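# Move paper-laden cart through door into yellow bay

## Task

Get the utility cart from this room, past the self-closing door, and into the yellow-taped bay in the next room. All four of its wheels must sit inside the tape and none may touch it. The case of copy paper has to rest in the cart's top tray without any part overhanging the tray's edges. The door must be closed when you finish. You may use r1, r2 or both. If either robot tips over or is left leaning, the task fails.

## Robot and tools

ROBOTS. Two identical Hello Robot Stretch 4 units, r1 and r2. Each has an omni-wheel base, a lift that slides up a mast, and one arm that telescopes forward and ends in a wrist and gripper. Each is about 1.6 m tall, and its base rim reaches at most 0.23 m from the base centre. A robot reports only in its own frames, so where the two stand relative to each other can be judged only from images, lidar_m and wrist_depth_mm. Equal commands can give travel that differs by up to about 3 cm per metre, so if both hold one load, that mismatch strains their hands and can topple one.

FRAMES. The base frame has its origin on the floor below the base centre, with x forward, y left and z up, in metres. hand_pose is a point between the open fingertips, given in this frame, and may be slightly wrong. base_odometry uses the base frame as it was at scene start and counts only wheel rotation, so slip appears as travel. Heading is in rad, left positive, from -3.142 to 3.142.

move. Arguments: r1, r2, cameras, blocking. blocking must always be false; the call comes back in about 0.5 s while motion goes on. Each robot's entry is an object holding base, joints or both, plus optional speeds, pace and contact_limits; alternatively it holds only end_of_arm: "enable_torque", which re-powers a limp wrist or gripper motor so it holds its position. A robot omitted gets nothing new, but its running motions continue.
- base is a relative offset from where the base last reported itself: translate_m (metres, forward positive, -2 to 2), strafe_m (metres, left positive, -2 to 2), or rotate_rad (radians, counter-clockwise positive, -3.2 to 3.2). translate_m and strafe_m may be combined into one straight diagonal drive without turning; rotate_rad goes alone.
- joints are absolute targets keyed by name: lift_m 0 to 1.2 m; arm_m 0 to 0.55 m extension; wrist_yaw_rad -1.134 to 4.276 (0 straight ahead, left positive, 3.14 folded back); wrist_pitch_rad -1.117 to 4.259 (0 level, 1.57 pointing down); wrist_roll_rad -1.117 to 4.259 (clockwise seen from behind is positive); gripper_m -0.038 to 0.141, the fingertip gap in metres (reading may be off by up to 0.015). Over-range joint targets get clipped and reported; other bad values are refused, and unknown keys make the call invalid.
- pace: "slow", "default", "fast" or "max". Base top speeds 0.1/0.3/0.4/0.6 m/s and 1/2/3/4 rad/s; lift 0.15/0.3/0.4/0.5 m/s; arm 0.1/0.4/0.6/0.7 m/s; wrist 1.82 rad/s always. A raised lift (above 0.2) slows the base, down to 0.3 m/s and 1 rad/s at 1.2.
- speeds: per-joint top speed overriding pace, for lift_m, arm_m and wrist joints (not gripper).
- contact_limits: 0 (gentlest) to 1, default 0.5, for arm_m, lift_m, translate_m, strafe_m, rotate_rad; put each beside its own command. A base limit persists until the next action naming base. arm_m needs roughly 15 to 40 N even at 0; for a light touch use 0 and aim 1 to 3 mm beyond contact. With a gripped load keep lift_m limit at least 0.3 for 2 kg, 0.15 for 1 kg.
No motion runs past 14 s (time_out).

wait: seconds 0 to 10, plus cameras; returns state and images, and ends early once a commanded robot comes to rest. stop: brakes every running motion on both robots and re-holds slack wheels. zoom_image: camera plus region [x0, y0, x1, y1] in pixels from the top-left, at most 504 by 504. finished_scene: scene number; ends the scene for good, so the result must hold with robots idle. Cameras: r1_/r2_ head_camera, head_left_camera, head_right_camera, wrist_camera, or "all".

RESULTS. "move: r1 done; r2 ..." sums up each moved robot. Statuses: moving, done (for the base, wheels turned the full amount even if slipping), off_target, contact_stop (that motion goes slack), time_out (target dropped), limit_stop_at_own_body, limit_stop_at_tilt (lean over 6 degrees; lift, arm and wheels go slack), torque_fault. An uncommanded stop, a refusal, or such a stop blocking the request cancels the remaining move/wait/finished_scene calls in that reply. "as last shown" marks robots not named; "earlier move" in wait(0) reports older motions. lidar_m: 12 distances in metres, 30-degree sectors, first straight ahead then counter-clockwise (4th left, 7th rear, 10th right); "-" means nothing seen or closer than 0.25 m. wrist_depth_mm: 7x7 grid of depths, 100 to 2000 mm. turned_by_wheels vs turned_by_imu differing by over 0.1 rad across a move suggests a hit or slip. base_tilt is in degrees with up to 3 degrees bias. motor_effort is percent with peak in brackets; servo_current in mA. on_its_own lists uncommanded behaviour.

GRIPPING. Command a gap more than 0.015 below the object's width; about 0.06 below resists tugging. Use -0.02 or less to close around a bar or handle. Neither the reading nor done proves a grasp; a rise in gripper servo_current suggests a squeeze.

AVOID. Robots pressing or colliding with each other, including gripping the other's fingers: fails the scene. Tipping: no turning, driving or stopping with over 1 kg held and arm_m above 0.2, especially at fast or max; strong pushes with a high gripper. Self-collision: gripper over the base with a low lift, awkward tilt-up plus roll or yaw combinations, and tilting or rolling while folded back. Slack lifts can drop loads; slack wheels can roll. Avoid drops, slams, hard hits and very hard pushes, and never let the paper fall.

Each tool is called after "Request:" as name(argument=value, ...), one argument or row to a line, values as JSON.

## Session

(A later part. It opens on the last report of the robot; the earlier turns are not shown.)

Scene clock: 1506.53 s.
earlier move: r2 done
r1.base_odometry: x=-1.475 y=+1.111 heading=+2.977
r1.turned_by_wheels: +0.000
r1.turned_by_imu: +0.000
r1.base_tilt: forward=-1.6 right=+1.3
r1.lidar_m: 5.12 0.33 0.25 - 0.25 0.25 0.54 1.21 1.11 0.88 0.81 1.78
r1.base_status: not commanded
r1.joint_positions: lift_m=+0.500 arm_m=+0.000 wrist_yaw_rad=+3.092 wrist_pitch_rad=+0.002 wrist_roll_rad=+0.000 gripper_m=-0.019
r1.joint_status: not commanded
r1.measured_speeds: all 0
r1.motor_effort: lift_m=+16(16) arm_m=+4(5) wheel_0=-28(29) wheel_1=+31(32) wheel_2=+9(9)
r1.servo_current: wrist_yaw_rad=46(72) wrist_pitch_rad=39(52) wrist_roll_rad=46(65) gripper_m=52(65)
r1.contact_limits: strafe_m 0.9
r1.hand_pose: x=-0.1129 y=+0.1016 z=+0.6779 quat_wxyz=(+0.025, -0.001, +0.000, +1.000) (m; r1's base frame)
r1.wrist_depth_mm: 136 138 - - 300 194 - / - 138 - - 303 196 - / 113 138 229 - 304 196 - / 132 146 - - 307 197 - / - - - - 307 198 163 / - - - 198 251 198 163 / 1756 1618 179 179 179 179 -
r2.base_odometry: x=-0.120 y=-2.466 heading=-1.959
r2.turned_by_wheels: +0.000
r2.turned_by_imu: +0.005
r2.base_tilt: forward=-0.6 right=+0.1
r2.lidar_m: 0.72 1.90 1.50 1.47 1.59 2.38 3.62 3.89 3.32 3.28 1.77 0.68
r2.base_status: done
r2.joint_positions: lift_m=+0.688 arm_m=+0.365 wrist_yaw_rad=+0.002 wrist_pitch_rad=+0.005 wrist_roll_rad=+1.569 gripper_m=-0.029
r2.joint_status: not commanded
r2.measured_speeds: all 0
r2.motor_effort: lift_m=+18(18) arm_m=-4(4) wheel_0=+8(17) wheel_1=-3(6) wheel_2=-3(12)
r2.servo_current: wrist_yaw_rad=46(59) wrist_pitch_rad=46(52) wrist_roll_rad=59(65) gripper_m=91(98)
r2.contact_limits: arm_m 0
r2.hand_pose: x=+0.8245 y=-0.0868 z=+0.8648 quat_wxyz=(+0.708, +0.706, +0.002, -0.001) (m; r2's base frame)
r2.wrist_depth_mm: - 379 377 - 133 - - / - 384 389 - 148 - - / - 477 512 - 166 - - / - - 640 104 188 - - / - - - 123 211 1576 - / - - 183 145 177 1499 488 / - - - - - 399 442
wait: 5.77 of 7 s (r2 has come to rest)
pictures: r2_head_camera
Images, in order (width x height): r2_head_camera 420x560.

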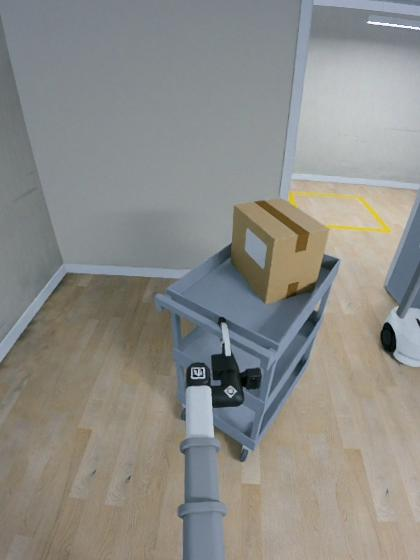

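Request:
move(
  blocking=false,
  cameras=[],
  r2={"base":{"translate_m":0.42,"strafe_m":-0.27},"pace":"slow"},
)

Request:
wait(
  seconds=7,
  cameras=["r2_head_camera"],
)

Scene clock: 1513.87 s.
move: r2 moving
r1: as last shown
r1.lidar_m: 5.12 0.32 0.25 - 0.25 0.25 0.55 1.22 1.09 0.85 0.84 1.77
r1.motor_effort: lift_m=+16(16) arm_m=+4(4) wheel_0=-28(29) wheel_1=+31(32) wheel_2=+9(9)
r1.servo_current: wrist_yaw_rad=52(72) wrist_pitch_rad=39(46) wrist_roll_rad=39(52) gripper_m=46(59)
r1.contact_limits: strafe_m 0.9
r1.wrist_depth_mm: 136 138 - - 298 194 - / - 138 - - 303 196 - / 113 138 229 - 304 196 - / 131 146 - - 307 197 - / - - - - 309 198 163 / - - - 198 250 198 163 / 1756 1661 179 180 179 179 -
r2.base_odometry: x=-0.132 y=-2.474 heading=-1.959
r2.turned_by_wheels: +0.000
r2.turned_by_imu: +0.001
r2.base_tilt: forward=-0.7 right=+0.1
r2.lidar_m: 0.72 1.89 1.51 1.48 1.65 2.39 3.62 3.91 3.29 3.27 1.77 0.66
r2.base_status: translate_m moving; strafe_m moving
r2.joint_positions: lift_m=+0.688 arm_m=+0.365 wrist_yaw_rad=+0.002 wrist_pitch_rad=+0.005 wrist_roll_rad=+1.569 gripper_m=-0.029
r2.joint_status: not commanded
r2.measured_speeds: translate_m=+0.046 strafe_m=-0.029 rotate_rad=+0.002 lift_m=+0.000 arm_m=+0.000 wrist_yaw_rad=+0.000 wrist_pitch_rad=+0.000 wrist_roll_rad=+0.000
r2.motor_effort: lift_m=+18(18) arm_m=-4(4) wheel_0=+12(17) wheel_1=-3(4) wheel_2=-9(9)
r2.servo_current: wrist_yaw_rad=52(52) wrist_pitch_rad=46(46) wrist_roll_rad=39(52) gripper_m=85(98)
r2.contact_limits: arm_m 0
r2.hand_pose: x=+0.8245 y=-0.0868 z=+0.8648 quat_wxyz=(+0.708, +0.706, +0.002, -0.001) (m; r2's base frame)
r2.wrist_depth_mm: - 379 379 - 133 - - / - 384 394 - 147 - - / - 484 512 - 166 - - / - - 634 104 187 - - / - - - 122 211 1576 - / - - 183 145 177 1499 492 / - - - - - 399 442
pictures: none
No camera images: "cameras" was empty.

Scene clock: 1519.53 s.
earlier move: r2 done
r1.base_odometry: x=-1.475 y=+1.111 heading=+2.977
r1.turned_by_wheels: +0.000
r1.turned_by_imu: +0.000
r1.base_tilt: forward=-1.6 right=+1.3
r1.lidar_m: 5.12 0.32 0.25 - 0.25 0.25 0.56 1.21 0.68 0.72 0.93 1.34
r1.base_status: not commanded
r1.joint_positions: lift_m=+0.500 arm_m=+0.000 wrist_yaw_rad=+3.092 wrist_pitch_rad=+0.002 wrist_roll_rad=+0.000 gripper_m=-0.019
r1.joint_status: not commanded
r1.measured_speeds: all 0
r1.motor_effort: lift_m=+16(16) arm_m=+4(5) wheel_0=-28(29) wheel_1=+31(32) wheel_2=+9(9)
r1.servo_current: wrist_yaw_rad=59(72) wrist_pitch_rad=26(52) wrist_roll_rad=39(72) gripper_m=52(59)
r1.contact_limits: strafe_m 0.9
r1.hand_pose: x=-0.1129 y=+0.1016 z=+0.6779 quat_wxyz=(+0.025, -0.001, +0.000, +1.000) (m; r1's base frame)
r1.wrist_depth_mm: 136 138 - - 298 193 - / - 138 - - 303 196 - / 113 138 230 - 304 196 - / 132 146 - - 307 197 - / - - - - 309 198 163 / - - - 198 251 198 163 / 1756 1618 179 179 179 179 -
r2.base_odometry: x=-0.529 y=-2.752 heading=-1.959
r2.turned_by_wheels: +0.000
r2.turned_by_imu: +0.004
r2.base_tilt: forward=-0.6 right=+0.0
r2.lidar_m: 0.73 1.91 1.67 1.68 1.86 2.79 4.10 3.86 3.10 3.07 1.32 0.70
r2.base_status: done
r2.joint_positions: lift_m=+0.688 arm_m=+0.365 wrist_yaw_rad=+0.002 wrist_pitch_rad=+0.005 wrist_roll_rad=+1.569 gripper_m=-0.029
r2.joint_status: not commanded
r2.measured_speeds: all 0
r2.motor_effort: lift_m=+18(18) arm_m=-4(4) wheel_0=+7(17) wheel_1=-3(6) wheel_2=-4(9)
r2.servo_current: wrist_yaw_rad=52(59) wrist_pitch_rad=46(52) wrist_roll_rad=46(59) gripper_m=85(98)
r2.contact_limits: arm_m 0
r2.hand_pose: x=+0.8245 y=-0.0868 z=+0.8648 quat_wxyz=(+0.708, +0.706, +0.002, -0.001) (m; r2's base frame)
r2.wrist_depth_mm: - 466 455 102 156 - - / - 413 410 109 169 - - / - 439 442 116 184 - - / - - 574 129 200 - - / - - - 142 216 - - / - - 183 158 177 - 508 / - - - - - - 462
wait: 5.67 of 7 s (r2 has come to rest)
pictures: r2_head_camera
Images, in order (width x height): r2_head_camera 420x560.

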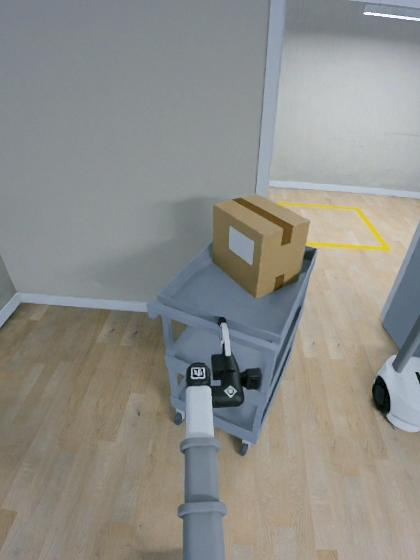

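Request:
move(
  blocking=false,
  cameras=[],
  r2={"base":{"translate_m":-1.0,"strafe_m":-0.6},"pace":"slow"},
)

Request:
wait(
  seconds=10,
  cameras=[],
)

Request:
wait(
  seconds=5,
  cameras=["r2_head_camera"],
)

Scene clock: 1541.23 s.
move: r2 moving
r1: as last shown
r1.lidar_m: 5.11 0.35 0.25 - 0.25 0.26 0.55 1.21 0.69 0.71 0.90 1.30
r1.motor_effort: lift_m=+16(16) arm_m=+4(4) wheel_0=-28(29) wheel_1=+31(32) wheel_2=+9(9)
r1.servo_current: wrist_yaw_rad=52(65) wrist_pitch_rad=39(52) wrist_roll_rad=33(65) gripper_m=52(59)
r1.contact_limits: strafe_m 0.9
r1.wrist_depth_mm: 135 137 - - 300 194 - / - 138 - - 301 195 - / 114 138 229 - 304 196 - / 131 146 - - 307 198 - / - - - - 309 198 163 / - - - 198 250 198 163 / 1708 1618 179 179 179 179 -
r2.base_odometry: x=-0.532 y=-2.739 heading=-1.958
r2.turned_by_wheels: +0.001
r2.turned_by_imu: +0.001
r2.base_tilt: forward=-0.6 right=+0.1
r2.lidar_m: 0.74 1.94 1.70 1.69 1.85 2.81 4.08 3.88 3.08 3.04 1.30 0.72
r2.base_status: translate_m moving; strafe_m moving
r2.joint_positions: lift_m=+0.688 arm_m=+0.365 wrist_yaw_rad=+0.002 wrist_pitch_rad=+0.005 wrist_roll_rad=+1.569 gripper_m=-0.029
r2.joint_status: not commanded
r2.measured_speeds: translate_m=-0.047 strafe_m=-0.030 rotate_rad=+0.003 lift_m=+0.000 arm_m=+0.000 wrist_yaw_rad=+0.000 wrist_pitch_rad=+0.000 wrist_roll_rad=+0.000
r2.motor_effort: lift_m=+18(18) arm_m=-3(4) wheel_0=+5(9) wheel_1=-9(9) wheel_2=+12(13)
r2.servo_current: wrist_yaw_rad=59(59) wrist_pitch_rad=46(52) wrist_roll_rad=46(59) gripper_m=91(98)
r2.contact_limits: arm_m 0
r2.hand_pose: x=+0.8245 y=-0.0868 z=+0.8648 quat_wxyz=(+0.708, +0.706, +0.002, -0.001) (m; r2's base frame)
r2.wrist_depth_mm: - 473 459 103 158 - - / - 421 418 113 170 - - / - 436 439 118 185 - - / - - 569 131 202 - - / - - - 144 218 - - / - - 183 159 178 - 508 / - - - - - - 462
pictures: none
No camera images: "cameras" was empty.

Scene clock: 1551.23 s.
earlier move: r2 moving
r1.base_odometry: x=-1.475 y=+1.111 heading=+2.977
r1.turned_by_wheels: +0.000
r1.turned_by_imu: -0.001
r1.base_tilt: forward=-1.6 right=+1.3
r1.lidar_m: 1.69 0.32 0.25 - 0.25 0.25 0.53 1.20 1.12 2.76 0.92 0.92
r1.base_status: not commanded
r1.joint_positions: lift_m=+0.500 arm_m=+0.000 wrist_yaw_rad=+3.092 wrist_pitch_rad=+0.002 wrist_roll_rad=+0.000 gripper_m=-0.019
r1.joint_status: not commanded
r1.measured_speeds: all 0
r1.motor_effort: lift_m=+16(16) arm_m=+4(5) wheel_0=-28(29) wheel_1=+31(32) wheel_2=+9(9)
r1.servo_current: wrist_yaw_rad=39(72) wrist_pitch_rad=46(52) wrist_roll_rad=46(72) gripper_m=59(59)
r1.contact_limits: strafe_m 0.9
r1.hand_pose: x=-0.1129 y=+0.1016 z=+0.6779 quat_wxyz=(+0.025, -0.001, +0.000, +1.000) (m; r1's base frame)
r1.wrist_depth_mm: 136 137 - - 297 193 - / - 138 - - 304 195 - / 113 138 230 - 303 196 - / 132 146 - - 306 198 - / - - - - 309 198 163 / - - - 198 250 198 163 / 1708 1618 179 179 179 179 -
r2.base_odometry: x=-0.682 y=-1.758 heading=-1.958
r2.turned_by_wheels: +0.001
r2.turned_by_imu: +0.003
r2.base_tilt: forward=-0.7 right=+0.1
r2.lidar_m: 0.58 0.72 2.34 2.31 2.50 3.30 3.25 3.08 2.48 2.44 2.67 1.72
r2.base_status: translate_m moving; strafe_m moving
r2.joint_positions: lift_m=+0.688 arm_m=+0.365 wrist_yaw_rad=+0.005 wrist_pitch_rad=+0.005 wrist_roll_rad=+1.569 gripper_m=-0.029
r2.joint_status: not commanded
r2.measured_speeds: translate_m=-0.086 strafe_m=-0.052 rotate_rad=+0.004 lift_m=+0.000 arm_m=+0.000 wrist_yaw_rad=+0.000 wrist_pitch_rad=+0.000 wrist_roll_rad=+0.000
r2.motor_effort: lift_m=+18(18) arm_m=-4(4) wheel_0=+8(16) wheel_1=-5(10) wheel_2=+13(15)
r2.servo_current: wrist_yaw_rad=52(65) wrist_pitch_rad=46(52) wrist_roll_rad=46(65) gripper_m=91(104)
r2.contact_limits: arm_m 0
r2.hand_pose: x=+0.8247 y=-0.0860 z=+0.8648 quat_wxyz=(+0.708, +0.706, +0.003, +0.000) (m; r2's base frame)
r2.wrist_depth_mm: - 1308 - 1229 - 1229 1042 / - - - 289 - 1661 1160 / - - - 297 336 338 336 / - - - 216 291 1661 1229 / - - - 185 250 1708 500 / - - 187 166 179 661 - / - - 466 - 207 - -
wait: 10.00 s; no rest
pictures: none
No camera images: "cameras" was empty.

Scene clock: 1553.57 s.
earlier move: r2 done
r1.base_odometry: x=-1.475 y=+1.111 heading=+2.977
r1.turned_by_wheels: +0.000
r1.turned_by_imu: +0.000
r1.base_tilt: forward=-1.6 right=+1.3
r1.lidar_m: 1.12 0.31 0.25 - 0.25 0.25 0.51 1.20 1.10 2.75 0.94 0.92
r1.base_status: not commanded
r1.joint_positions: lift_m=+0.500 arm_m=+0.000 wrist_yaw_rad=+3.092 wrist_pitch_rad=+0.002 wrist_roll_rad=+0.000 gripper_m=-0.019
r1.joint_status: not commanded
r1.measured_speeds: all 0
r1.motor_effort: lift_m=+16(16) arm_m=+4(5) wheel_0=-27(29) wheel_1=+32(32) wheel_2=+9(9)
r1.servo_current: wrist_yaw_rad=52(72) wrist_pitch_rad=46(52) wrist_roll_rad=39(72) gripper_m=52(65)
r1.contact_limits: strafe_m 0.9
r1.hand_pose: x=-0.1129 y=+0.1016 z=+0.6779 quat_wxyz=(+0.025, -0.001, +0.000, +1.000) (m; r1's base frame)
r1.wrist_depth_mm: 136 138 - - 298 193 - / - 138 - - 304 195 - / 113 138 229 - 304 195 - / 132 146 - - 306 197 - / - - - - 309 198 163 / - - - 198 250 198 163 / 1708 1661 179 179 179 179 -
r2.base_odometry: x=-0.707 y=-1.600 heading=-1.958
r2.turned_by_wheels: -0.001
r2.turned_by_imu: +0.001
r2.base_tilt: forward=-0.6 right=+0.0
r2.lidar_m: 0.62 0.74 2.44 2.40 2.61 3.14 3.15 2.97 2.36 2.32 2.57 1.77
r2.base_status: done
r2.joint_positions: lift_m=+0.688 arm_m=+0.365 wrist_yaw_rad=+0.005 wrist_pitch_rad=+0.005 wrist_roll_rad=+1.569 gripper_m=-0.029
r2.joint_status: not commanded
r2.measured_speeds: all 0
r2.motor_effort: lift_m=+18(18) arm_m=-4(4) wheel_0=+7(16) wheel_1=-2(10) wheel_2=+7(15)
r2.servo_current: wrist_yaw_rad=52(72) wrist_pitch_rad=46(52) wrist_roll_rad=52(65) gripper_m=91(104)
r2.contact_limits: arm_m 0
r2.hand_pose: x=+0.8247 y=-0.0860 z=+0.8648 quat_wxyz=(+0.708, +0.706, +0.003, +0.000) (m; r2's base frame)
r2.wrist_depth_mm: - - - 1098 - 1160 1118 / - - - 273 - 1336 1118 / - - - 296 322 332 332 / - - - 212 285 1708 1229 / - - - 188 248 1756 525 / - - 187 167 179 668 - / - - 421 - 208 - -
wait: 2.33 of 5 s (r2 has come to rest)
pictures: r2_head_camera
Images, in order (width x height): r2_head_camera 420x560.

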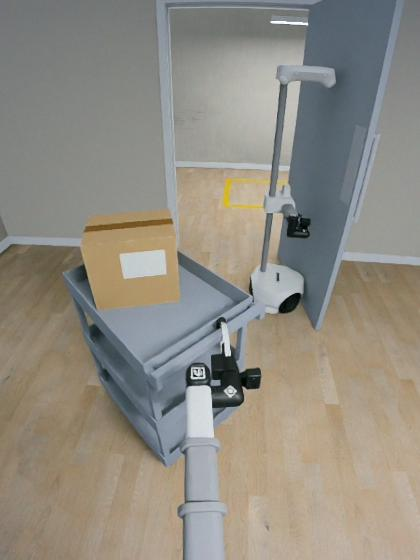

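Request:
move(
  blocking=false,
  cameras=[],
  r2={"base":{"translate_m":-0.33,"strafe_m":-0.23},"pace":"slow"},
)

Request:
wait(
  seconds=8,
  cameras=[],
)

Request:
move(
  blocking=false,
  cameras=[],
  r2={"base":{"translate_m":-0.15,"strafe_m":0.35},"pace":"slow"},
)

Request:
wait(
  seconds=8,
  cameras=["r2_head_camera"],
)

Scene clock: 1561.23 s.
move: r2 moving
r1: as last shown
r1.lidar_m: 1.11 0.34 0.25 - 0.25 0.25 0.56 1.23 1.11 2.75 0.94 0.94
r1.motor_effort: lift_m=+16(16) arm_m=+4(5) wheel_0=-29(29) wheel_1=+31(32) wheel_2=+9(9)
r1.servo_current: wrist_yaw_rad=33(65) wrist_pitch_rad=39(52) wrist_roll_rad=39(59) gripper_m=59(59)
r1.contact_limits: strafe_m 0.9
r1.wrist_depth_mm: 136 137 - - 298 193 - / - 138 - - 303 195 - / 113 138 229 - 304 195 - / 132 146 - - 307 198 - / - - - - 309 198 163 / - - - 198 251 197 163 / 1756 1661 179 179 178 178 -
r2.base_odometry: x=-0.710 y=-1.587 heading=-1.957
r2.turned_by_wheels: +0.001
r2.turned_by_imu: +0.002
r2.base_tilt: forward=-0.6 right=+0.1
r2.lidar_m: 0.59 0.72 2.45 2.42 2.61 3.18 3.14 2.94 2.37 2.32 2.52 1.80
r2.base_status: translate_m moving; strafe_m moving
r2.joint_positions: lift_m=+0.688 arm_m=+0.365 wrist_yaw_rad=+0.005 wrist_pitch_rad=+0.005 wrist_roll_rad=+1.569 gripper_m=-0.029
r2.joint_status: not commanded
r2.measured_speeds: translate_m=-0.045 strafe_m=-0.031 rotate_rad=+0.000 lift_m=+0.000 arm_m=+0.000 wrist_yaw_rad=+0.000 wrist_pitch_rad=+0.000 wrist_roll_rad=+0.000
r2.motor_effort: lift_m=+17(18) arm_m=-4(4) wheel_0=+10(10) wheel_1=-6(7) wheel_2=+13(14)
r2.servo_current: wrist_yaw_rad=46(59) wrist_pitch_rad=46(52) wrist_roll_rad=39(52) gripper_m=91(98)
r2.contact_limits: arm_m 0
r2.hand_pose: x=+0.8247 y=-0.0860 z=+0.8648 quat_wxyz=(+0.708, +0.706, +0.003, +0.000) (m; r2's base frame)
r2.wrist_depth_mm: - - - 1138 - 1138 1118 / - - - 272 - 1255 1160 / - - - 298 320 329 332 / - - - 211 283 1661 1255 / - - - 189 248 1661 530 / - - 186 163 179 668 - / - - 418 - 209 - -
pictures: none
No camera images: "cameras" was empty.

Scene clock: 1565.93 s.
earlier move: r2 done
r1.base_odometry: x=-1.475 y=+1.111 heading=+2.977
r1.turned_by_wheels: +0.000
r1.turned_by_imu: +0.000
r1.base_tilt: forward=-1.6 right=+1.3
r1.lidar_m: 1.10 0.34 0.25 - 0.25 0.25 0.55 1.22 1.11 2.76 2.91 0.97
r1.base_status: not commanded
r1.joint_positions: lift_m=+0.500 arm_m=+0.000 wrist_yaw_rad=+3.092 wrist_pitch_rad=+0.002 wrist_roll_rad=+0.000 gripper_m=-0.019
r1.joint_status: not commanded
r1.measured_speeds: all 0
r1.motor_effort: lift_m=+16(16) arm_m=+4(5) wheel_0=-29(29) wheel_1=+31(32) wheel_2=+9(9)
r1.servo_current: wrist_yaw_rad=39(65) wrist_pitch_rad=39(52) wrist_roll_rad=59(72) gripper_m=52(59)
r1.contact_limits: strafe_m 0.9
r1.hand_pose: x=-0.1129 y=+0.1016 z=+0.6779 quat_wxyz=(+0.025, -0.001, +0.000, +1.000) (m; r1's base frame)
r1.wrist_depth_mm: 136 138 - - 298 194 - / - 138 - - 303 196 - / 113 138 230 - 304 196 - / 132 146 - - 306 198 - / - - - - 309 198 163 / - - - 198 251 198 163 / 1756 1576 179 180 179 178 -
r2.base_odometry: x=-0.795 y=-1.208 heading=-1.957
r2.turned_by_wheels: +0.000
r2.turned_by_imu: +0.002
r2.base_tilt: forward=-0.7 right=+0.0
r2.lidar_m: 0.61 0.73 2.71 2.69 2.91 2.86 2.84 2.59 2.09 2.07 2.28 0.91
r2.base_status: done
r2.joint_positions: lift_m=+0.688 arm_m=+0.365 wrist_yaw_rad=+0.005 wrist_pitch_rad=+0.005 wrist_roll_rad=+1.569 gripper_m=-0.029
r2.joint_status: not commanded
r2.measured_speeds: all 0
r2.motor_effort: lift_m=+18(18) arm_m=-4(4) wheel_0=+8(14) wheel_1=-4(7) wheel_2=+6(15)
r2.servo_current: wrist_yaw_rad=46(65) wrist_pitch_rad=39(52) wrist_roll_rad=46(59) gripper_m=91(98)
r2.contact_limits: arm_m 0
r2.hand_pose: x=+0.8247 y=-0.0860 z=+0.8648 quat_wxyz=(+0.708, +0.706, +0.003, +0.000) (m; r2's base frame)
r2.wrist_depth_mm: - - - - - 1618 1138 / - - - 257 317 1464 1182 / - - - 286 312 317 319 / - - - 205 267 1708 500 / - - - 186 244 1661 - / - - 186 166 179 732 - / - 415 415 - 209 - -
wait: 4.70 of 8 s (r2 has come to rest)
pictures: none
No camera images: "cameras" was empty.

Scene clock: 1566.43 s.
move: r2 moving
r1: as last shown
r1.lidar_m: 1.11 0.32 0.25 - 0.25 0.25 0.55 1.24 1.11 2.76 2.91 0.97
r1.motor_effort: lift_m=+16(16) arm_m=+4(5) wheel_0=-28(29) wheel_1=+31(32) wheel_2=+9(9)
r1.servo_current: wrist_yaw_rad=65(65) wrist_pitch_rad=39(46) wrist_roll_rad=65(65) gripper_m=52(59)
r1.contact_limits: strafe_m 0.9
r1.wrist_depth_mm: 136 138 - - 298 193 - / - 138 - - 303 195 - / 113 139 229 - 306 196 - / 132 146 - - 306 197 - / - - - - 309 198 163 / - - - 198 251 198 163 / 1708 1618 179 180 179 179 -
r2.base_odometry: x=-0.783 y=-1.207 heading=-1.957
r2.turned_by_wheels: +0.000
r2.turned_by_imu: +0.000
r2.base_tilt: forward=-0.7 right=+0.0
r2.lidar_m: 0.64 0.77 2.71 2.68 2.90 2.85 2.85 2.60 2.09 2.07 2.27 0.88
r2.base_status: translate_m moving; strafe_m moving
r2.joint_positions: lift_m=+0.688 arm_m=+0.365 wrist_yaw_rad=+0.002 wrist_pitch_rad=+0.005 wrist_roll_rad=+1.569 gripper_m=-0.029
r2.joint_status: not commanded
r2.measured_speeds: translate_m=-0.020 strafe_m=+0.045 rotate_rad=+0.002 lift_m=+0.000 arm_m=+0.000 wrist_yaw_rad=-0.015 wrist_pitch_rad=+0.000 wrist_roll_rad=+0.000
r2.motor_effort: lift_m=+18(18) arm_m=-4(4) wheel_0=-10(12) wheel_1=+5(5) wheel_2=+7(9)
r2.servo_current: wrist_yaw_rad=59(65) wrist_pitch_rad=39(52) wrist_roll_rad=46(59) gripper_m=98(98)
r2.contact_limits: arm_m 0
r2.hand_pose: x=+0.8245 y=-0.0867 z=+0.8648 quat_wxyz=(+0.708, +0.706, +0.003, -0.001) (m; r2's base frame)
r2.wrist_depth_mm: - - - - - 1661 1160 / - - - 258 320 1464 1182 / - - - 283 310 319 322 / - - - 206 268 1661 500 / - - - 186 245 1756 - / - - 185 165 178 715 - / - 415 415 - 211 - -
pictures: none
No camera images: "cameras" was empty.

Scene clock: 1571.03 s.
earlier move: r2 done
r1.base_odometry: x=-1.475 y=+1.111 heading=+2.977
r1.turned_by_wheels: +0.000
r1.turned_by_imu: +0.000
r1.base_tilt: forward=-1.6 right=+1.3
r1.lidar_m: 1.39 0.32 0.25 - 0.25 0.25 0.54 1.23 1.12 2.75 2.94 1.06
r1.base_status: not commanded
r1.joint_positions: lift_m=+0.500 arm_m=+0.000 wrist_yaw_rad=+3.092 wrist_pitch_rad=+0.002 wrist_roll_rad=+0.000 gripper_m=-0.019
r1.joint_status: not commanded
r1.measured_speeds: all 0
r1.motor_effort: lift_m=+16(16) arm_m=+4(5) wheel_0=-28(29) wheel_1=+31(32) wheel_2=+9(9)
r1.servo_current: wrist_yaw_rad=52(78) wrist_pitch_rad=39(52) wrist_roll_rad=46(65) gripper_m=59(59)
r1.contact_limits: strafe_m 0.9
r1.hand_pose: x=-0.1129 y=+0.1016 z=+0.6779 quat_wxyz=(+0.025, -0.001, +0.000, +1.000) (m; r1's base frame)
r1.wrist_depth_mm: 136 137 - - 297 194 - / - 138 - - 303 195 - / 113 139 229 - 306 196 - / 131 146 - - 307 196 - / - - - - 310 198 163 / - - - 198 250 198 163 / 1708 1618 178 179 179 179 -
r2.base_odometry: x=-0.415 y=-1.201 heading=-1.957
r2.turned_by_wheels: +0.000
r2.turned_by_imu: -0.002
r2.base_tilt: forward=-0.7 right=+0.1
r2.lidar_m: 0.74 2.99 2.39 2.35 2.58 2.70 2.63 2.89 2.41 2.37 2.62 0.79
r2.base_status: done
r2.joint_positions: lift_m=+0.688 arm_m=+0.365 wrist_yaw_rad=-0.004 wrist_pitch_rad=+0.005 wrist_roll_rad=+1.569 gripper_m=-0.029
r2.joint_status: not commanded
r2.measured_speeds: all 0
r2.motor_effort: lift_m=+18(18) arm_m=-3(4) wheel_0=-5(17) wheel_1=+4(6) wheel_2=+3(9)
r2.servo_current: wrist_yaw_rad=46(65) wrist_pitch_rad=46(52) wrist_roll_rad=39(65) gripper_m=91(98)
r2.contact_limits: arm_m 0
r2.hand_pose: x=+0.8240 y=-0.0885 z=+0.8648 quat_wxyz=(+0.708, +0.706, +0.000, -0.003) (m; r2's base frame)
r2.wrist_depth_mm: - - - 176 239 245 247 / - - - 175 237 1537 1118 / - - - 174 235 809 - / - - 525 233 234 842 - / - 480 462 172 232 831 - / - - 186 170 179 - - / - - 554 - 228 - -
wait: 4.60 of 8 s (r2 has come to rest)
pictures: r2_head_camera
Images, in order (width x height): r2_head_camera 420x560.

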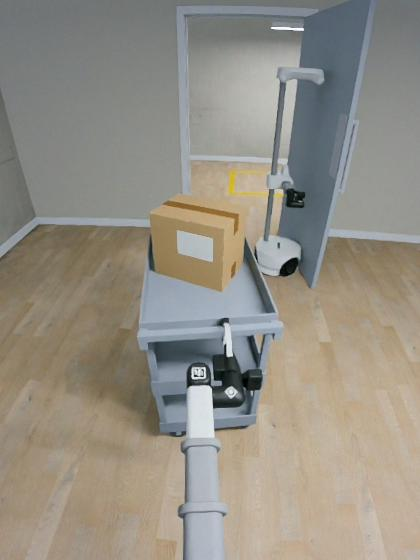

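Request:
move(
  blocking=false,
  cameras=[],
  r2={"base":{"translate_m":-0.03,"strafe_m":0.09},"pace":"slow"},
)

Request:
wait(
  seconds=4,
  cameras=[],
)

Request:
move(
  blocking=false,
  cameras=[],
  r2={"base":{"translate_m":0.7,"strafe_m":-0.06},"pace":"slow"},
)

Request:
wait(
  seconds=9,
  cameras=["r2_head_camera"],
)

Scene clock: 1585.13 s.
move: r2 moving
r1: as last shown
r1.lidar_m: 1.41 0.33 0.25 - 0.25 0.25 0.53 1.20 1.13 2.75 2.93 1.07
r1.motor_effort: lift_m=+16(16) arm_m=+4(5) wheel_0=-29(29) wheel_1=+31(32) wheel_2=+9(9)
r1.servo_current: wrist_yaw_rad=65(65) wrist_pitch_rad=46(46) wrist_roll_rad=52(65) gripper_m=52(59)
r1.contact_limits: strafe_m 0.9
r1.wrist_depth_mm: 136 137 - - 298 194 - / - 138 - - 303 195 - / 113 138 230 - 304 196 - / 132 146 - - 306 198 - / - - - - 309 198 163 / - - - 198 250 198 163 / 1708 1661 179 179 179 179 -
r2.base_odometry: x=-0.402 y=-1.202 heading=-1.957
r2.turned_by_wheels: +0.000
r2.turned_by_imu: +0.000
r2.base_tilt: forward=-0.6 right=+0.1
r2.lidar_m: 0.73 3.00 2.37 2.34 2.56 2.70 2.63 2.87 2.41 2.40 2.63 0.78
r2.base_status: translate_m moving; strafe_m moving
r2.joint_positions: lift_m=+0.688 arm_m=+0.365 wrist_yaw_rad=-0.004 wrist_pitch_rad=+0.005 wrist_roll_rad=+1.569 gripper_m=-0.029
r2.joint_status: not commanded
r2.measured_speeds: translate_m=-0.015 strafe_m=+0.047 rotate_rad=-0.002 lift_m=+0.000 arm_m=+0.000 wrist_yaw_rad=+0.000 wrist_pitch_rad=+0.000 wrist_roll_rad=+0.000
r2.motor_effort: lift_m=+18(18) arm_m=-4(4) wheel_0=-9(12) wheel_1=+7(7) wheel_2=+4(6)
r2.servo_current: wrist_yaw_rad=46(65) wrist_pitch_rad=39(46) wrist_roll_rad=39(52) gripper_m=85(98)
r2.contact_limits: arm_m 0
r2.hand_pose: x=+0.8240 y=-0.0885 z=+0.8648 quat_wxyz=(+0.708, +0.706, +0.000, -0.003) (m; r2's base frame)
r2.wrist_depth_mm: - - 1537 175 236 243 245 / - - - 174 235 1576 1025 / - - - 173 234 820 - / - - 521 232 233 831 - / - 484 466 171 231 842 - / - - 187 170 178 - - / - - 559 - 229 - -
pictures: none
No camera images: "cameras" was empty.

Scene clock: 1586.83 s.
earlier move: r2 done
r1.base_odometry: x=-1.475 y=+1.111 heading=+2.977
r1.turned_by_wheels: +0.000
r1.turned_by_imu: +0.000
r1.base_tilt: forward=-1.6 right=+1.3
r1.lidar_m: 1.58 0.34 0.25 - 0.25 0.25 0.51 1.21 1.11 2.75 2.91 1.12
r1.base_status: not commanded
r1.joint_positions: lift_m=+0.500 arm_m=+0.000 wrist_yaw_rad=+3.092 wrist_pitch_rad=+0.002 wrist_roll_rad=+0.000 gripper_m=-0.019
r1.joint_status: not commanded
r1.measured_speeds: all 0
r1.motor_effort: lift_m=+16(16) arm_m=+4(5) wheel_0=-28(29) wheel_1=+31(32) wheel_2=+9(9)
r1.servo_current: wrist_yaw_rad=39(72) wrist_pitch_rad=39(52) wrist_roll_rad=46(65) gripper_m=59(59)
r1.contact_limits: strafe_m 0.9
r1.hand_pose: x=-0.1129 y=+0.1016 z=+0.6779 quat_wxyz=(+0.025, -0.001, +0.000, +1.000) (m; r1's base frame)
r1.wrist_depth_mm: 136 138 - - 298 193 - / - 138 - - 303 195 - / 113 138 230 - 306 196 - / 131 146 - - 306 197 - / - - - - 309 198 163 / - - - 199 250 198 163 / 1756 1618 178 180 179 179 -
r2.base_odometry: x=-0.320 y=-1.207 heading=-1.957
r2.turned_by_wheels: +0.000
r2.turned_by_imu: +0.000
r2.base_tilt: forward=-0.7 right=+0.1
r2.lidar_m: 0.76 2.89 2.30 2.28 2.45 2.63 2.61 2.87 2.50 2.45 2.71 0.78
r2.base_status: done
r2.joint_positions: lift_m=+0.688 arm_m=+0.365 wrist_yaw_rad=-0.004 wrist_pitch_rad=+0.005 wrist_roll_rad=+1.569 gripper_m=-0.029
r2.joint_status: not commanded
r2.measured_speeds: all 0
r2.motor_effort: lift_m=+18(18) arm_m=-4(4) wheel_0=-5(13) wheel_1=+3(7) wheel_2=+2(6)
r2.servo_current: wrist_yaw_rad=46(65) wrist_pitch_rad=39(52) wrist_roll_rad=33(59) gripper_m=91(98)
r2.contact_limits: arm_m 0
r2.hand_pose: x=+0.8240 y=-0.0885 z=+0.8648 quat_wxyz=(+0.708, +0.706, +0.000, -0.003) (m; r2's base frame)
r2.wrist_depth_mm: - - - 158 216 224 238 / - - - 160 220 1576 574 / - - 569 163 223 809 - / - - 459 165 225 831 - / - - 492 168 229 842 - / - - 186 170 179 - - / - - - - 236 559 -
wait: 1.70 of 4 s (r2 has come to rest)
pictures: none
No camera images: "cameras" was empty.

Scene clock: 1587.33 s.
move: r2 moving
r1: as last shown
r1.lidar_m: 1.59 0.31 0.25 - 0.25 0.26 0.57 1.21 1.10 2.78 2.93 1.11
r1.motor_effort: lift_m=+16(16) arm_m=+4(4) wheel_0=-29(29) wheel_1=+31(32) wheel_2=+9(9)
r1.servo_current: wrist_yaw_rad=65(65) wrist_pitch_rad=39(46) wrist_roll_rad=26(59) gripper_m=52(59)
r1.contact_limits: strafe_m 0.9
r1.wrist_depth_mm: 135 138 - - 297 194 - / - 138 - - 304 195 - / 113 138 231 - 306 196 - / 132 146 - - 306 196 - / - - - - 309 198 163 / - - - 198 250 198 163 / 1708 1618 179 180 179 178 -
r2.base_odometry: x=-0.326 y=-1.218 heading=-1.957
r2.turned_by_wheels: +0.000
r2.turned_by_imu: +0.000
r2.base_tilt: forward=-0.7 right=+0.1
r2.lidar_m: 0.76 2.88 2.30 2.26 2.48 2.65 2.63 2.87 2.50 2.48 2.70 0.77
r2.base_status: translate_m moving; strafe_m moving
r2.joint_positions: lift_m=+0.688 arm_m=+0.365 wrist_yaw_rad=-0.004 wrist_pitch_rad=+0.005 wrist_roll_rad=+1.569 gripper_m=-0.029
r2.joint_status: not commanded
r2.measured_speeds: translate_m=+0.048 strafe_m=-0.004 rotate_rad=+0.001 lift_m=+0.000 arm_m=+0.000 wrist_yaw_rad=+0.000 wrist_pitch_rad=+0.000 wrist_roll_rad=+0.000
r2.motor_effort: lift_m=+18(18) arm_m=-4(4) wheel_0=+6(7) wheel_1=+6(6) wheel_2=-15(15)
r2.servo_current: wrist_yaw_rad=59(59) wrist_pitch_rad=39(52) wrist_roll_rad=46(59) gripper_m=104(104)
r2.contact_limits: arm_m 0
r2.hand_pose: x=+0.8240 y=-0.0885 z=+0.8648 quat_wxyz=(+0.708, +0.706, +0.000, -0.003) (m; r2's base frame)
r2.wrist_depth_mm: - - - 158 217 223 236 / - - - 160 219 1576 580 / - - 569 162 223 809 - / - 496 455 164 225 831 - / - - 492 167 229 831 - / - - 186 169 178 - - / - - - - 235 564 -
pictures: none
No camera images: "cameras" was empty.

Scene clock: 1595.13 s.
earlier move: r2 done
r1.base_odometry: x=-1.475 y=+1.111 heading=+2.977
r1.turned_by_wheels: +0.000
r1.turned_by_imu: +0.000
r1.base_tilt: forward=-1.6 right=+1.3
r1.lidar_m: 1.73 0.32 0.25 - 0.25 0.25 0.56 1.22 1.10 2.77 0.56 0.61
r1.base_status: not commanded
r1.joint_positions: lift_m=+0.500 arm_m=+0.000 wrist_yaw_rad=+3.092 wrist_pitch_rad=+0.002 wrist_roll_rad=+0.000 gripper_m=-0.019
r1.joint_status: not commanded
r1.measured_speeds: all 0
r1.motor_effort: lift_m=+16(16) arm_m=+4(5) wheel_0=-28(29) wheel_1=+31(32) wheel_2=+9(9)
r1.servo_current: wrist_yaw_rad=33(72) wrist_pitch_rad=46(46) wrist_roll_rad=33(65) gripper_m=52(59)
r1.contact_limits: strafe_m 0.9
r1.hand_pose: x=-0.1129 y=+0.1016 z=+0.6779 quat_wxyz=(+0.025, -0.001, +0.000, +1.000) (m; r1's base frame)
r1.wrist_depth_mm: 135 137 - - 298 193 - / - 138 - - 303 196 - / 113 138 229 - 306 196 - / 131 146 - - 307 197 - / - - - - 309 198 163 / - - - 198 251 198 163 / 1708 1576 179 179 179 179 -
r2.base_odometry: x=-0.639 y=-1.833 heading=-1.956
r2.turned_by_wheels: +0.001
r2.turned_by_imu: +0.006
r2.base_tilt: forward=-0.7 right=+0.1
r2.lidar_m: 0.75 2.74 2.24 2.23 2.46 3.35 3.31 3.17 2.55 2.47 2.76 0.80
r2.base_status: done
r2.joint_positions: lift_m=+0.688 arm_m=+0.365 wrist_yaw_rad=+0.000 wrist_pitch_rad=+0.005 wrist_roll_rad=+1.569 gripper_m=-0.029
r2.joint_status: not commanded
r2.measured_speeds: all 0
r2.motor_effort: lift_m=+18(18) arm_m=-4(4) wheel_0=+8(13) wheel_1=+6(9) wheel_2=-4(15)
r2.servo_current: wrist_yaw_rad=46(59) wrist_pitch_rad=46(59) wrist_roll_rad=46(65) gripper_m=91(104)
r2.contact_limits: arm_m 0
r2.hand_pose: x=+0.8243 y=-0.0874 z=+0.8648 quat_wxyz=(+0.708, +0.706, +0.002, -0.002) (m; r2's base frame)
r2.wrist_depth_mm: - - - 164 224 230 232 / - - - 164 225 1618 1138 / 1808 - 621 167 227 809 - / - 1983 480 167 229 831 - / - 480 480 169 229 842 - / - - 187 170 178 - - / - - 597 - 234 - -
wait: 7.80 of 9 s (r2 has come to rest)
pictures: r2_head_camera
Images, in order (width x height): r2_head_camera 420x560.

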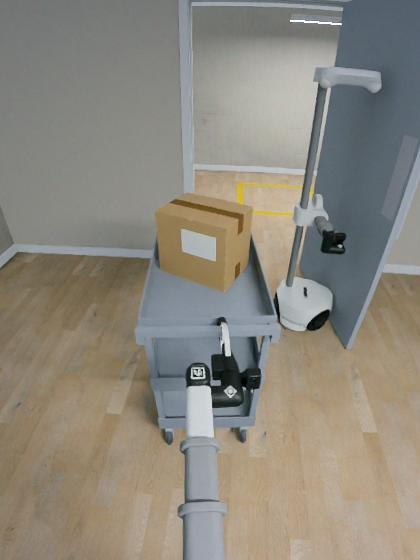

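Request:
move(
  blocking=false,
  cameras=[],
  r2={"base":{"translate_m":-0.02,"strafe_m":0.09},"pace":"slow"},
)

Request:
wait(
  seconds=4,
  cameras=[],
)

Request:
move(
  blocking=false,
  cameras=[],
  r2={"base":{"translate_m":0.55,"strafe_m":-0.06},"pace":"slow"},
)

Request:
wait(
  seconds=9,
  cameras=["r2_head_camera","r1_head_right_camera"],
)

Scene clock: 1604.80 s.
move: r2 moving
r1: as last shown
r1.lidar_m: 1.75 0.31 0.25 - 0.25 0.25 0.54 1.21 1.11 2.76 0.57 0.63
r1.motor_effort: lift_m=+16(16) arm_m=+4(5) wheel_0=-29(29) wheel_1=+32(32) wheel_2=+9(9)
r1.servo_current: wrist_yaw_rad=59(65) wrist_pitch_rad=46(46) wrist_roll_rad=52(65) gripper_m=46(59)
r1.contact_limits: strafe_m 0.9
r1.wrist_depth_mm: 136 138 - - 298 193 - / - 138 - - 304 195 - / 113 138 230 - 306 196 - / 131 146 - - 306 198 - / - - - - 307 197 163 / - - - 199 250 198 163 / 1756 1661 179 180 179 179 -
r2.base_odometry: x=-0.626 y=-1.835 heading=-1.956
r2.turned_by_wheels: +0.000
r2.turned_by_imu: +0.000
r2.base_tilt: forward=-0.7 right=+0.0
r2.lidar_m: 0.77 2.76 2.27 2.21 2.41 3.34 3.28 3.21 2.55 2.51 2.75 0.78
r2.base_status: translate_m moving; strafe_m moving
r2.joint_positions: lift_m=+0.688 arm_m=+0.365 wrist_yaw_rad=+0.000 wrist_pitch_rad=+0.005 wrist_roll_rad=+1.569 gripper_m=-0.029
r2.joint_status: not commanded
r2.measured_speeds: translate_m=-0.013 strafe_m=+0.050 rotate_rad=-0.007 lift_m=+0.000 arm_m=+0.000 wrist_yaw_rad=-0.002 wrist_pitch_rad=+0.000 wrist_roll_rad=+0.000
r2.motor_effort: lift_m=+18(18) arm_m=-3(4) wheel_0=-10(11) wheel_1=+7(9) wheel_2=+7(8)
r2.servo_current: wrist_yaw_rad=52(59) wrist_pitch_rad=46(52) wrist_roll_rad=39(59) gripper_m=91(98)
r2.contact_limits: arm_m 0
r2.hand_pose: x=+0.8243 y=-0.0874 z=+0.8648 quat_wxyz=(+0.708, +0.706, +0.002, -0.002) (m; r2's base frame)
r2.wrist_depth_mm: - 1205 1205 166 225 233 233 / - - - 167 226 1618 1182 / 1756 - 621 167 229 809 - / - 1983 480 168 229 842 - / - 473 480 170 230 842 - / - - 186 170 180 - - / - - 597 - 233 - -
pictures: none
No camera images: "cameras" was empty.

Scene clock: 1606.47 s.
earlier move: r2 done
r1.base_odometry: x=-1.475 y=+1.111 heading=+2.977
r1.turned_by_wheels: +0.000
r1.turned_by_imu: +0.000
r1.base_tilt: forward=-1.6 right=+1.3
r1.lidar_m: 5.11 0.34 0.25 - 0.25 0.25 0.55 1.23 1.09 2.76 0.59 0.64
r1.base_status: not commanded
r1.joint_positions: lift_m=+0.500 arm_m=+0.000 wrist_yaw_rad=+3.092 wrist_pitch_rad=+0.002 wrist_roll_rad=+0.000 gripper_m=-0.019
r1.joint_status: not commanded
r1.measured_speeds: all 0
r1.motor_effort: lift_m=+16(16) arm_m=+4(5) wheel_0=-28(29) wheel_1=+31(32) wheel_2=+9(9)
r1.servo_current: wrist_yaw_rad=52(65) wrist_pitch_rad=39(46) wrist_roll_rad=52(65) gripper_m=59(59)
r1.contact_limits: strafe_m 0.9
r1.hand_pose: x=-0.1129 y=+0.1016 z=+0.6779 quat_wxyz=(+0.025, -0.001, +0.000, +1.000) (m; r1's base frame)
r1.wrist_depth_mm: 136 138 - - 300 195 - / - 138 - - 304 195 - / 113 138 229 - 304 196 - / 132 146 - - 309 198 - / - - - - 307 198 163 / - - - 199 250 199 163 / 1661 1661 179 179 179 179 -
r2.base_odometry: x=-0.548 y=-1.848 heading=-1.956
r2.turned_by_wheels: +0.000
r2.turned_by_imu: +0.000
r2.base_tilt: forward=-0.7 right=+0.1
r2.lidar_m: 0.77 2.71 2.18 2.13 2.33 3.32 3.29 3.27 2.60 2.60 2.85 0.75
r2.base_status: done
r2.joint_positions: lift_m=+0.688 arm_m=+0.365 wrist_yaw_rad=-0.002 wrist_pitch_rad=+0.005 wrist_roll_rad=+1.569 gripper_m=-0.029
r2.joint_status: not commanded
r2.measured_speeds: all 0
r2.motor_effort: lift_m=+18(18) arm_m=-4(4) wheel_0=-4(16) wheel_1=+3(9) wheel_2=+5(8)
r2.servo_current: wrist_yaw_rad=52(59) wrist_pitch_rad=39(52) wrist_roll_rad=46(59) gripper_m=91(98)
r2.contact_limits: arm_m 0
r2.hand_pose: x=+0.8241 y=-0.0881 z=+0.8648 quat_wxyz=(+0.708, +0.706, +0.001, -0.003) (m; r2's base frame)
r2.wrist_depth_mm: - - - 150 207 230 1060 / - - - 153 213 809 - / - - 517 157 217 798 - / - 469 462 160 222 831 - / - 525 512 166 228 - - / - - 186 169 179 - - / - - - - 239 1708 -
wait: 1.67 of 4 s (r2 has come to rest)
pictures: none
No camera images: "cameras" was empty.

Scene clock: 1606.97 s.
move: r2 moving
r1: as last shown
r1.lidar_m: 5.12 0.34 0.25 - 0.25 0.25 0.54 1.22 1.09 2.75 0.59 0.64
r1.motor_effort: lift_m=+16(16) arm_m=+4(4) wheel_0=-29(29) wheel_1=+31(32) wheel_2=+9(9)
r1.servo_current: wrist_yaw_rad=52(72) wrist_pitch_rad=39(46) wrist_roll_rad=46(59) gripper_m=46(59)
r1.contact_limits: strafe_m 0.9
r1.wrist_depth_mm: 135 138 - - 300 193 - / - 138 - - 303 196 - / 113 138 230 - 304 196 - / 131 146 - - 309 197 - / - - - - 310 198 163 / - - - 198 251 198 163 / 1756 1618 179 180 179 179 -
r2.base_odometry: x=-0.554 y=-1.859 heading=-1.956
r2.turned_by_wheels: +0.000
r2.turned_by_imu: +0.000
r2.base_tilt: forward=-0.6 right=+0.1
r2.lidar_m: 0.77 2.74 2.18 2.14 2.32 3.33 3.29 3.25 2.63 2.59 2.82 0.77
r2.base_status: translate_m moving; strafe_m moving
r2.joint_positions: lift_m=+0.688 arm_m=+0.365 wrist_yaw_rad=-0.002 wrist_pitch_rad=+0.005 wrist_roll_rad=+1.569 gripper_m=-0.029
r2.joint_status: not commanded
r2.measured_speeds: translate_m=+0.048 strafe_m=-0.005 rotate_rad=+0.000 lift_m=+0.000 arm_m=+0.000 wrist_yaw_rad=+0.000 wrist_pitch_rad=+0.000 wrist_roll_rad=+0.000
r2.motor_effort: lift_m=+18(18) arm_m=-4(4) wheel_0=+13(13) wheel_1=+7(7) wheel_2=-10(11)
r2.servo_current: wrist_yaw_rad=52(52) wrist_pitch_rad=39(46) wrist_roll_rad=46(52) gripper_m=98(98)
r2.contact_limits: arm_m 0
r2.hand_pose: x=+0.8241 y=-0.0881 z=+0.8648 quat_wxyz=(+0.708, +0.706, +0.001, -0.003) (m; r2's base frame)
r2.wrist_depth_mm: - - - 150 207 228 1025 / - - - 154 212 809 - / - - 521 156 216 820 - / - 469 459 161 221 820 - / - 512 517 166 227 - - / - - 185 169 178 - - / - - - - 239 1618 -
pictures: none
No camera images: "cameras" was empty.

Scene clock: 1613.27 s.
earlier move: r2 done
r1.base_odometry: x=-1.475 y=+1.111 heading=+2.977
r1.turned_by_wheels: +0.000
r1.turned_by_imu: +0.000
r1.base_tilt: forward=-1.6 right=+1.3
r1.lidar_m: 5.12 0.33 0.25 - 0.25 0.25 0.55 1.22 0.51 0.46 0.50 0.68
r1.base_status: not commanded
r1.joint_positions: lift_m=+0.500 arm_m=+0.000 wrist_yaw_rad=+3.092 wrist_pitch_rad=+0.002 wrist_roll_rad=+0.000 gripper_m=-0.019
r1.joint_status: not commanded
r1.measured_speeds: all 0
r1.motor_effort: lift_m=+16(16) arm_m=+4(5) wheel_0=-29(29) wheel_1=+32(32) wheel_2=+9(9)
r1.servo_current: wrist_yaw_rad=33(72) wrist_pitch_rad=39(52) wrist_roll_rad=59(65) gripper_m=52(65)
r1.contact_limits: strafe_m 0.9
r1.hand_pose: x=-0.1129 y=+0.1016 z=+0.6779 quat_wxyz=(+0.025, -0.001, +0.000, +1.000) (m; r1's base frame)
r1.wrist_depth_mm: 136 138 - - 301 193 - / - 138 - - 301 196 - / 114 138 230 - 304 196 - / 132 146 - - 306 197 - / - - - - 309 198 163 / - - - 198 251 198 163 / 1808 1618 179 180 179 179 -
r2.base_odometry: x=-0.810 y=-2.335 heading=-1.955
r2.turned_by_wheels: +0.001
r2.turned_by_imu: +0.004
r2.base_tilt: forward=-0.6 right=+0.0
r2.lidar_m: 0.75 2.21 2.14 2.14 2.34 3.60 3.85 3.29 2.65 2.62 1.34 0.77
r2.base_status: done
r2.joint_positions: lift_m=+0.688 arm_m=+0.365 wrist_yaw_rad=+0.000 wrist_pitch_rad=+0.005 wrist_roll_rad=+1.569 gripper_m=-0.029
r2.joint_status: not commanded
r2.measured_speeds: all 0
r2.motor_effort: lift_m=+18(18) arm_m=-4(4) wheel_0=+8(15) wheel_1=+4(9) wheel_2=-5(13)
r2.servo_current: wrist_yaw_rad=46(65) wrist_pitch_rad=46(52) wrist_roll_rad=46(65) gripper_m=98(98)
r2.contact_limits: arm_m 0
r2.hand_pose: x=+0.8243 y=-0.0875 z=+0.8648 quat_wxyz=(+0.708, +0.706, +0.002, -0.002) (m; r2's base frame)
r2.wrist_depth_mm: - - - 158 217 224 233 / - - - 160 219 1576 580 / - - 574 163 224 820 - / - 492 459 165 225 831 - / - 484 488 167 229 831 - / - - 186 169 179 - - / - - - - 235 - -
wait: 6.30 of 9 s (r2 has come to rest)
pictures: r1_head_right_camera, r2_head_camera
Images, in order (width x height): r1_head_right_camera 420x672, r2_head_camera 420x560.

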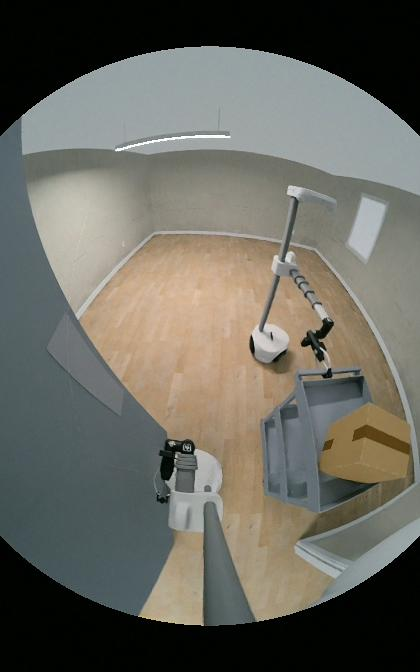

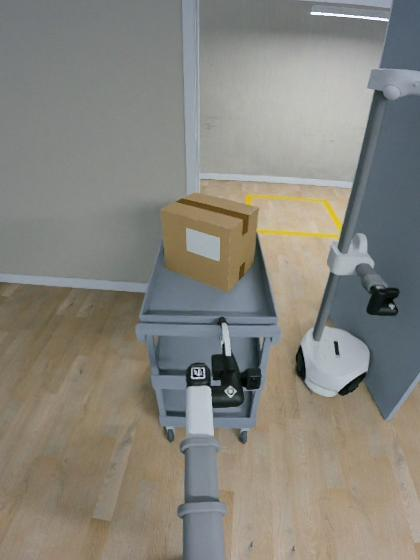

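Request:
move(
  blocking=false,
  cameras=[],
  r2={"base":{"translate_m":-0.02,"strafe_m":0.15},"pace":"slow"},
)

Request:
wait(
  seconds=4,
  cameras=[],
)

Request:
move(
  blocking=false,
  cameras=[],
  r2={"base":{"translate_m":0.4,"strafe_m":-0.1},"pace":"slow"},
)

Request:
wait(
  seconds=9,
  cameras=["r2_head_camera","r1_head_right_camera"],
)

Scene clock: 1626.90 s.
move: r2 moving
r1: as last shown
r1.base_tilt: forward=-1.6 right=+1.4
r1.lidar_m: 5.12 0.34 0.25 - 0.25 0.25 0.56 1.20 0.50 0.47 0.50 0.66
r1.motor_effort: lift_m=+16(16) arm_m=+4(5) wheel_0=-28(29) wheel_1=+31(32) wheel_2=+9(9)
r1.servo_current: wrist_yaw_rad=59(59) wrist_pitch_rad=39(46) wrist_roll_rad=39(59) gripper_m=52(59)
r1.contact_limits: strafe_m 0.9
r1.wrist_depth_mm: 136 138 - - 297 193 - / - 138 - - 304 195 - / 113 138 229 - 304 196 - / 132 146 - - 306 197 - / - - - - 309 197 163 / - - - 199 250 198 163 / 1756 1618 179 180 179 180 -
r2.base_odometry: x=-0.797 y=-2.339 heading=-1.956
r2.turned_by_wheels: +0.000
r2.turned_by_imu: +0.000
r2.base_tilt: forward=-0.7 right=+0.1
r2.lidar_m: 0.76 2.19 2.14 2.13 2.32 3.58 3.82 3.32 2.66 2.60 1.32 0.80
r2.base_status: translate_m moving; strafe_m moving
r2.joint_positions: lift_m=+0.688 arm_m=+0.365 wrist_yaw_rad=+0.000 wrist_pitch_rad=+0.005 wrist_roll_rad=+1.569 gripper_m=-0.029
r2.joint_status: not commanded
r2.measured_speeds: translate_m=-0.008 strafe_m=+0.052 rotate_rad=-0.005 lift_m=+0.000 arm_m=+0.000 wrist_yaw_rad=-0.002 wrist_pitch_rad=+0.000 wrist_roll_rad=+0.000
r2.motor_effort: lift_m=+18(18) arm_m=-3(4) wheel_0=-9(10) wheel_1=+6(8) wheel_2=+5(6)
r2.servo_current: wrist_yaw_rad=52(59) wrist_pitch_rad=46(46) wrist_roll_rad=52(52) gripper_m=91(91)
r2.contact_limits: arm_m 0
r2.hand_pose: x=+0.8243 y=-0.0875 z=+0.8648 quat_wxyz=(+0.708, +0.706, +0.002, -0.002) (m; r2's base frame)
r2.wrist_depth_mm: - - - 160 219 226 236 / - - - 162 221 1576 1098 / - - 580 164 224 809 - / - 504 459 166 227 831 - / - 488 488 169 229 831 - / - - 187 170 179 - - / - - - - 236 - -
pictures: none
No camera images: "cameras" was empty.

Scene clock: 1629.13 s.
earlier move: r2 done
r1.base_odometry: x=-1.475 y=+1.111 heading=+2.977
r1.turned_by_wheels: +0.000
r1.turned_by_imu: +0.000
r1.base_tilt: forward=-1.6 right=+1.3
r1.lidar_m: 5.11 0.31 0.25 - 0.25 0.25 0.52 1.17 1.10 0.49 0.57 1.04
r1.base_status: not commanded
r1.joint_positions: lift_m=+0.500 arm_m=+0.000 wrist_yaw_rad=+3.092 wrist_pitch_rad=+0.002 wrist_roll_rad=+0.000 gripper_m=-0.019
r1.joint_status: not commanded
r1.measured_speeds: all 0
r1.motor_effort: lift_m=+16(16) arm_m=+4(5) wheel_0=-28(29) wheel_1=+32(32) wheel_2=+9(9)
r1.servo_current: wrist_yaw_rad=46(72) wrist_pitch_rad=46(59) wrist_roll_rad=52(65) gripper_m=52(59)
r1.contact_limits: strafe_m 0.9
r1.hand_pose: x=-0.1129 y=+0.1016 z=+0.6779 quat_wxyz=(+0.025, -0.001, +0.000, +1.000) (m; r1's base frame)
r1.wrist_depth_mm: 136 137 - - 298 193 - / - 138 - - 303 196 - / 113 138 229 - 306 197 - / 132 146 - - 306 197 - / - - - - 309 198 163 / - - - 198 249 198 163 / 1708 1661 179 180 179 179 -
r2.base_odometry: x=-0.664 y=-2.373 heading=-1.955
r2.turned_by_wheels: +0.000
r2.turned_by_imu: +0.000
r2.base_tilt: forward=-0.7 right=+0.1
r2.lidar_m: 0.77 2.20 1.99 2.00 2.19 3.36 3.80 3.47 2.79 2.76 1.44 0.75
r2.base_status: done
r2.joint_positions: lift_m=+0.688 arm_m=+0.365 wrist_yaw_rad=-0.002 wrist_pitch_rad=+0.005 wrist_roll_rad=+1.569 gripper_m=-0.029
r2.joint_status: not commanded
r2.measured_speeds: all 0
r2.motor_effort: lift_m=+18(18) arm_m=-3(4) wheel_0=-7(16) wheel_1=+2(8) wheel_2=+7(8)
r2.servo_current: wrist_yaw_rad=46(59) wrist_pitch_rad=46(52) wrist_roll_rad=52(65) gripper_m=91(98)
r2.contact_limits: arm_m 0
r2.hand_pose: x=+0.8241 y=-0.0881 z=+0.8648 quat_wxyz=(+0.708, +0.706, +0.001, -0.002) (m; r2's base frame)
r2.wrist_depth_mm: - - - 131 187 1464 - / - - 530 139 196 741 - / - 462 442 144 206 - - / - 477 480 152 215 - - / - - 580 159 227 - - / - - 182 168 179 - - / - - - - - - 496
wait: 2.23 of 4 s (r2 has come to rest)
pictures: none
No camera images: "cameras" was empty.

Scene clock: 1629.63 s.
move: r2 moving
r1: as last shown
r1.lidar_m: 5.13 0.31 0.25 - 0.25 0.25 0.54 1.22 1.11 0.49 0.57 1.11
r1.motor_effort: lift_m=+16(16) arm_m=+4(4) wheel_0=-29(29) wheel_1=+31(32) wheel_2=+9(9)
r1.servo_current: wrist_yaw_rad=59(65) wrist_pitch_rad=39(46) wrist_roll_rad=65(65) gripper_m=52(59)
r1.contact_limits: strafe_m 0.9
r1.wrist_depth_mm: 135 137 - - 300 194 - / - 138 - - 304 195 - / 113 138 229 - 304 196 - / 131 146 - - 306 197 - / - - - - 309 198 163 / - - - 199 249 198 163 / 1756 1618 179 180 179 179 -
r2.base_odometry: x=-0.671 y=-2.383 heading=-1.955
r2.turned_by_wheels: +0.001
r2.turned_by_imu: +0.001
r2.base_tilt: forward=-0.7 right=+0.1
r2.lidar_m: 0.76 2.21 2.00 1.98 2.19 3.36 3.83 3.43 2.78 2.75 1.44 0.73
r2.base_status: translate_m moving; strafe_m moving
r2.joint_positions: lift_m=+0.688 arm_m=+0.365 wrist_yaw_rad=-0.002 wrist_pitch_rad=+0.005 wrist_roll_rad=+1.569 gripper_m=-0.029
r2.joint_status: not commanded
r2.measured_speeds: translate_m=+0.050 strafe_m=-0.012 rotate_rad=+0.003 lift_m=+0.000 arm_m=+0.000 wrist_yaw_rad=+0.000 wrist_pitch_rad=+0.000 wrist_roll_rad=+0.000
r2.motor_effort: lift_m=+18(18) arm_m=-4(4) wheel_0=+10(10) wheel_1=+8(8) wheel_2=-10(13)
r2.servo_current: wrist_yaw_rad=59(59) wrist_pitch_rad=46(46) wrist_roll_rad=46(52) gripper_m=91(98)
r2.contact_limits: arm_m 0
r2.hand_pose: x=+0.8241 y=-0.0881 z=+0.8648 quat_wxyz=(+0.708, +0.706, +0.001, -0.002) (m; r2's base frame)
r2.wrist_depth_mm: - - - 131 187 1430 - / - - 535 138 196 - - / - 466 445 143 206 - - / - 477 477 151 214 - - / - - 574 158 224 - - / - - 185 167 179 - - / - - - - - - 500
pictures: none
No camera images: "cameras" was empty.

Scene clock: 1634.50 s.
earlier move: r2 done
r1.base_odometry: x=-1.475 y=+1.111 heading=+2.977
r1.turned_by_wheels: +0.000
r1.turned_by_imu: +0.000
r1.base_tilt: forward=-1.6 right=+1.3
r1.lidar_m: 5.12 0.34 0.25 - 0.25 0.25 0.56 1.23 0.57 0.55 0.69 0.96
r1.base_status: not commanded
r1.joint_positions: lift_m=+0.500 arm_m=+0.000 wrist_yaw_rad=+3.092 wrist_pitch_rad=+0.002 wrist_roll_rad=+0.000 gripper_m=-0.019
r1.joint_status: not commanded
r1.measured_speeds: all 0
r1.motor_effort: lift_m=+16(16) arm_m=+4(5) wheel_0=-28(29) wheel_1=+31(32) wheel_2=+9(9)
r1.servo_current: wrist_yaw_rad=39(72) wrist_pitch_rad=46(52) wrist_roll_rad=33(72) gripper_m=52(65)
r1.contact_limits: strafe_m 0.9
r1.hand_pose: x=-0.1129 y=+0.1016 z=+0.6779 quat_wxyz=(+0.025, -0.001, +0.000, +1.000) (m; r1's base frame)
r1.wrist_depth_mm: 136 138 - - 298 194 - / - 138 - - 303 195 - / 113 138 229 - 303 196 - / 132 146 - - 307 198 - / - - - - 310 198 163 / - - - 199 249 198 163 / 1661 1661 179 179 179 179 -
r2.base_odometry: x=-0.906 y=-2.707 heading=-1.955
r2.turned_by_wheels: +0.000
r2.turned_by_imu: +0.003
r2.base_tilt: forward=-0.7 right=+0.0
r2.lidar_m: 0.77 1.78 2.06 2.03 2.24 3.44 - 3.42 2.76 2.71 0.99 0.78
r2.base_status: done
r2.joint_positions: lift_m=+0.688 arm_m=+0.365 wrist_yaw_rad=+0.001 wrist_pitch_rad=+0.005 wrist_roll_rad=+1.569 gripper_m=-0.029
r2.joint_status: not commanded
r2.measured_speeds: all 0
r2.motor_effort: lift_m=+18(18) arm_m=-4(4) wheel_0=+7(17) wheel_1=+6(10) wheel_2=-3(13)
r2.servo_current: wrist_yaw_rad=39(65) wrist_pitch_rad=46(52) wrist_roll_rad=46(59) gripper_m=85(98)
r2.contact_limits: arm_m 0
r2.hand_pose: x=+0.8244 y=-0.0872 z=+0.8648 quat_wxyz=(+0.708, +0.706, +0.002, -0.001) (m; r2's base frame)
r2.wrist_depth_mm: - - - 151 208 223 1060 / - - - 154 213 1366 - / - - 530 157 216 820 - / - 462 455 161 223 842 - / - 508 508 165 228 809 - / - - 187 169 179 - - / - - - - 239 - -
wait: 4.87 of 9 s (r2 has come to rest)
pictures: r1_head_right_camera, r2_head_camera
Images, in order (width x height): r1_head_right_camera 420x672, r2_head_camera 420x560.

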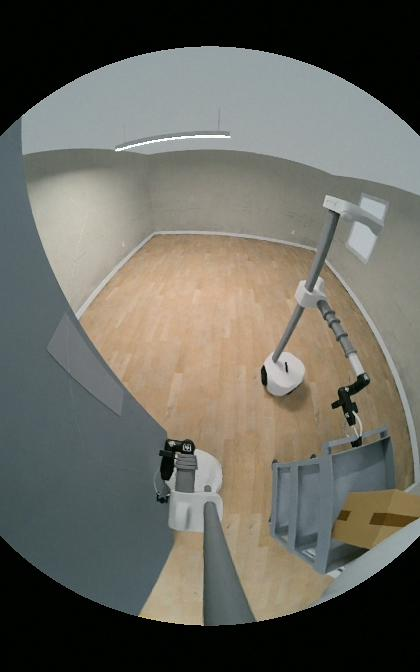

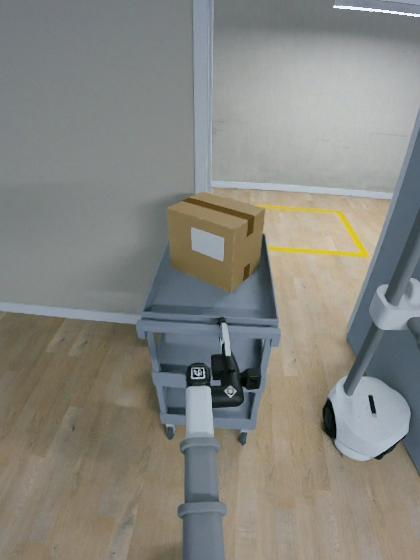

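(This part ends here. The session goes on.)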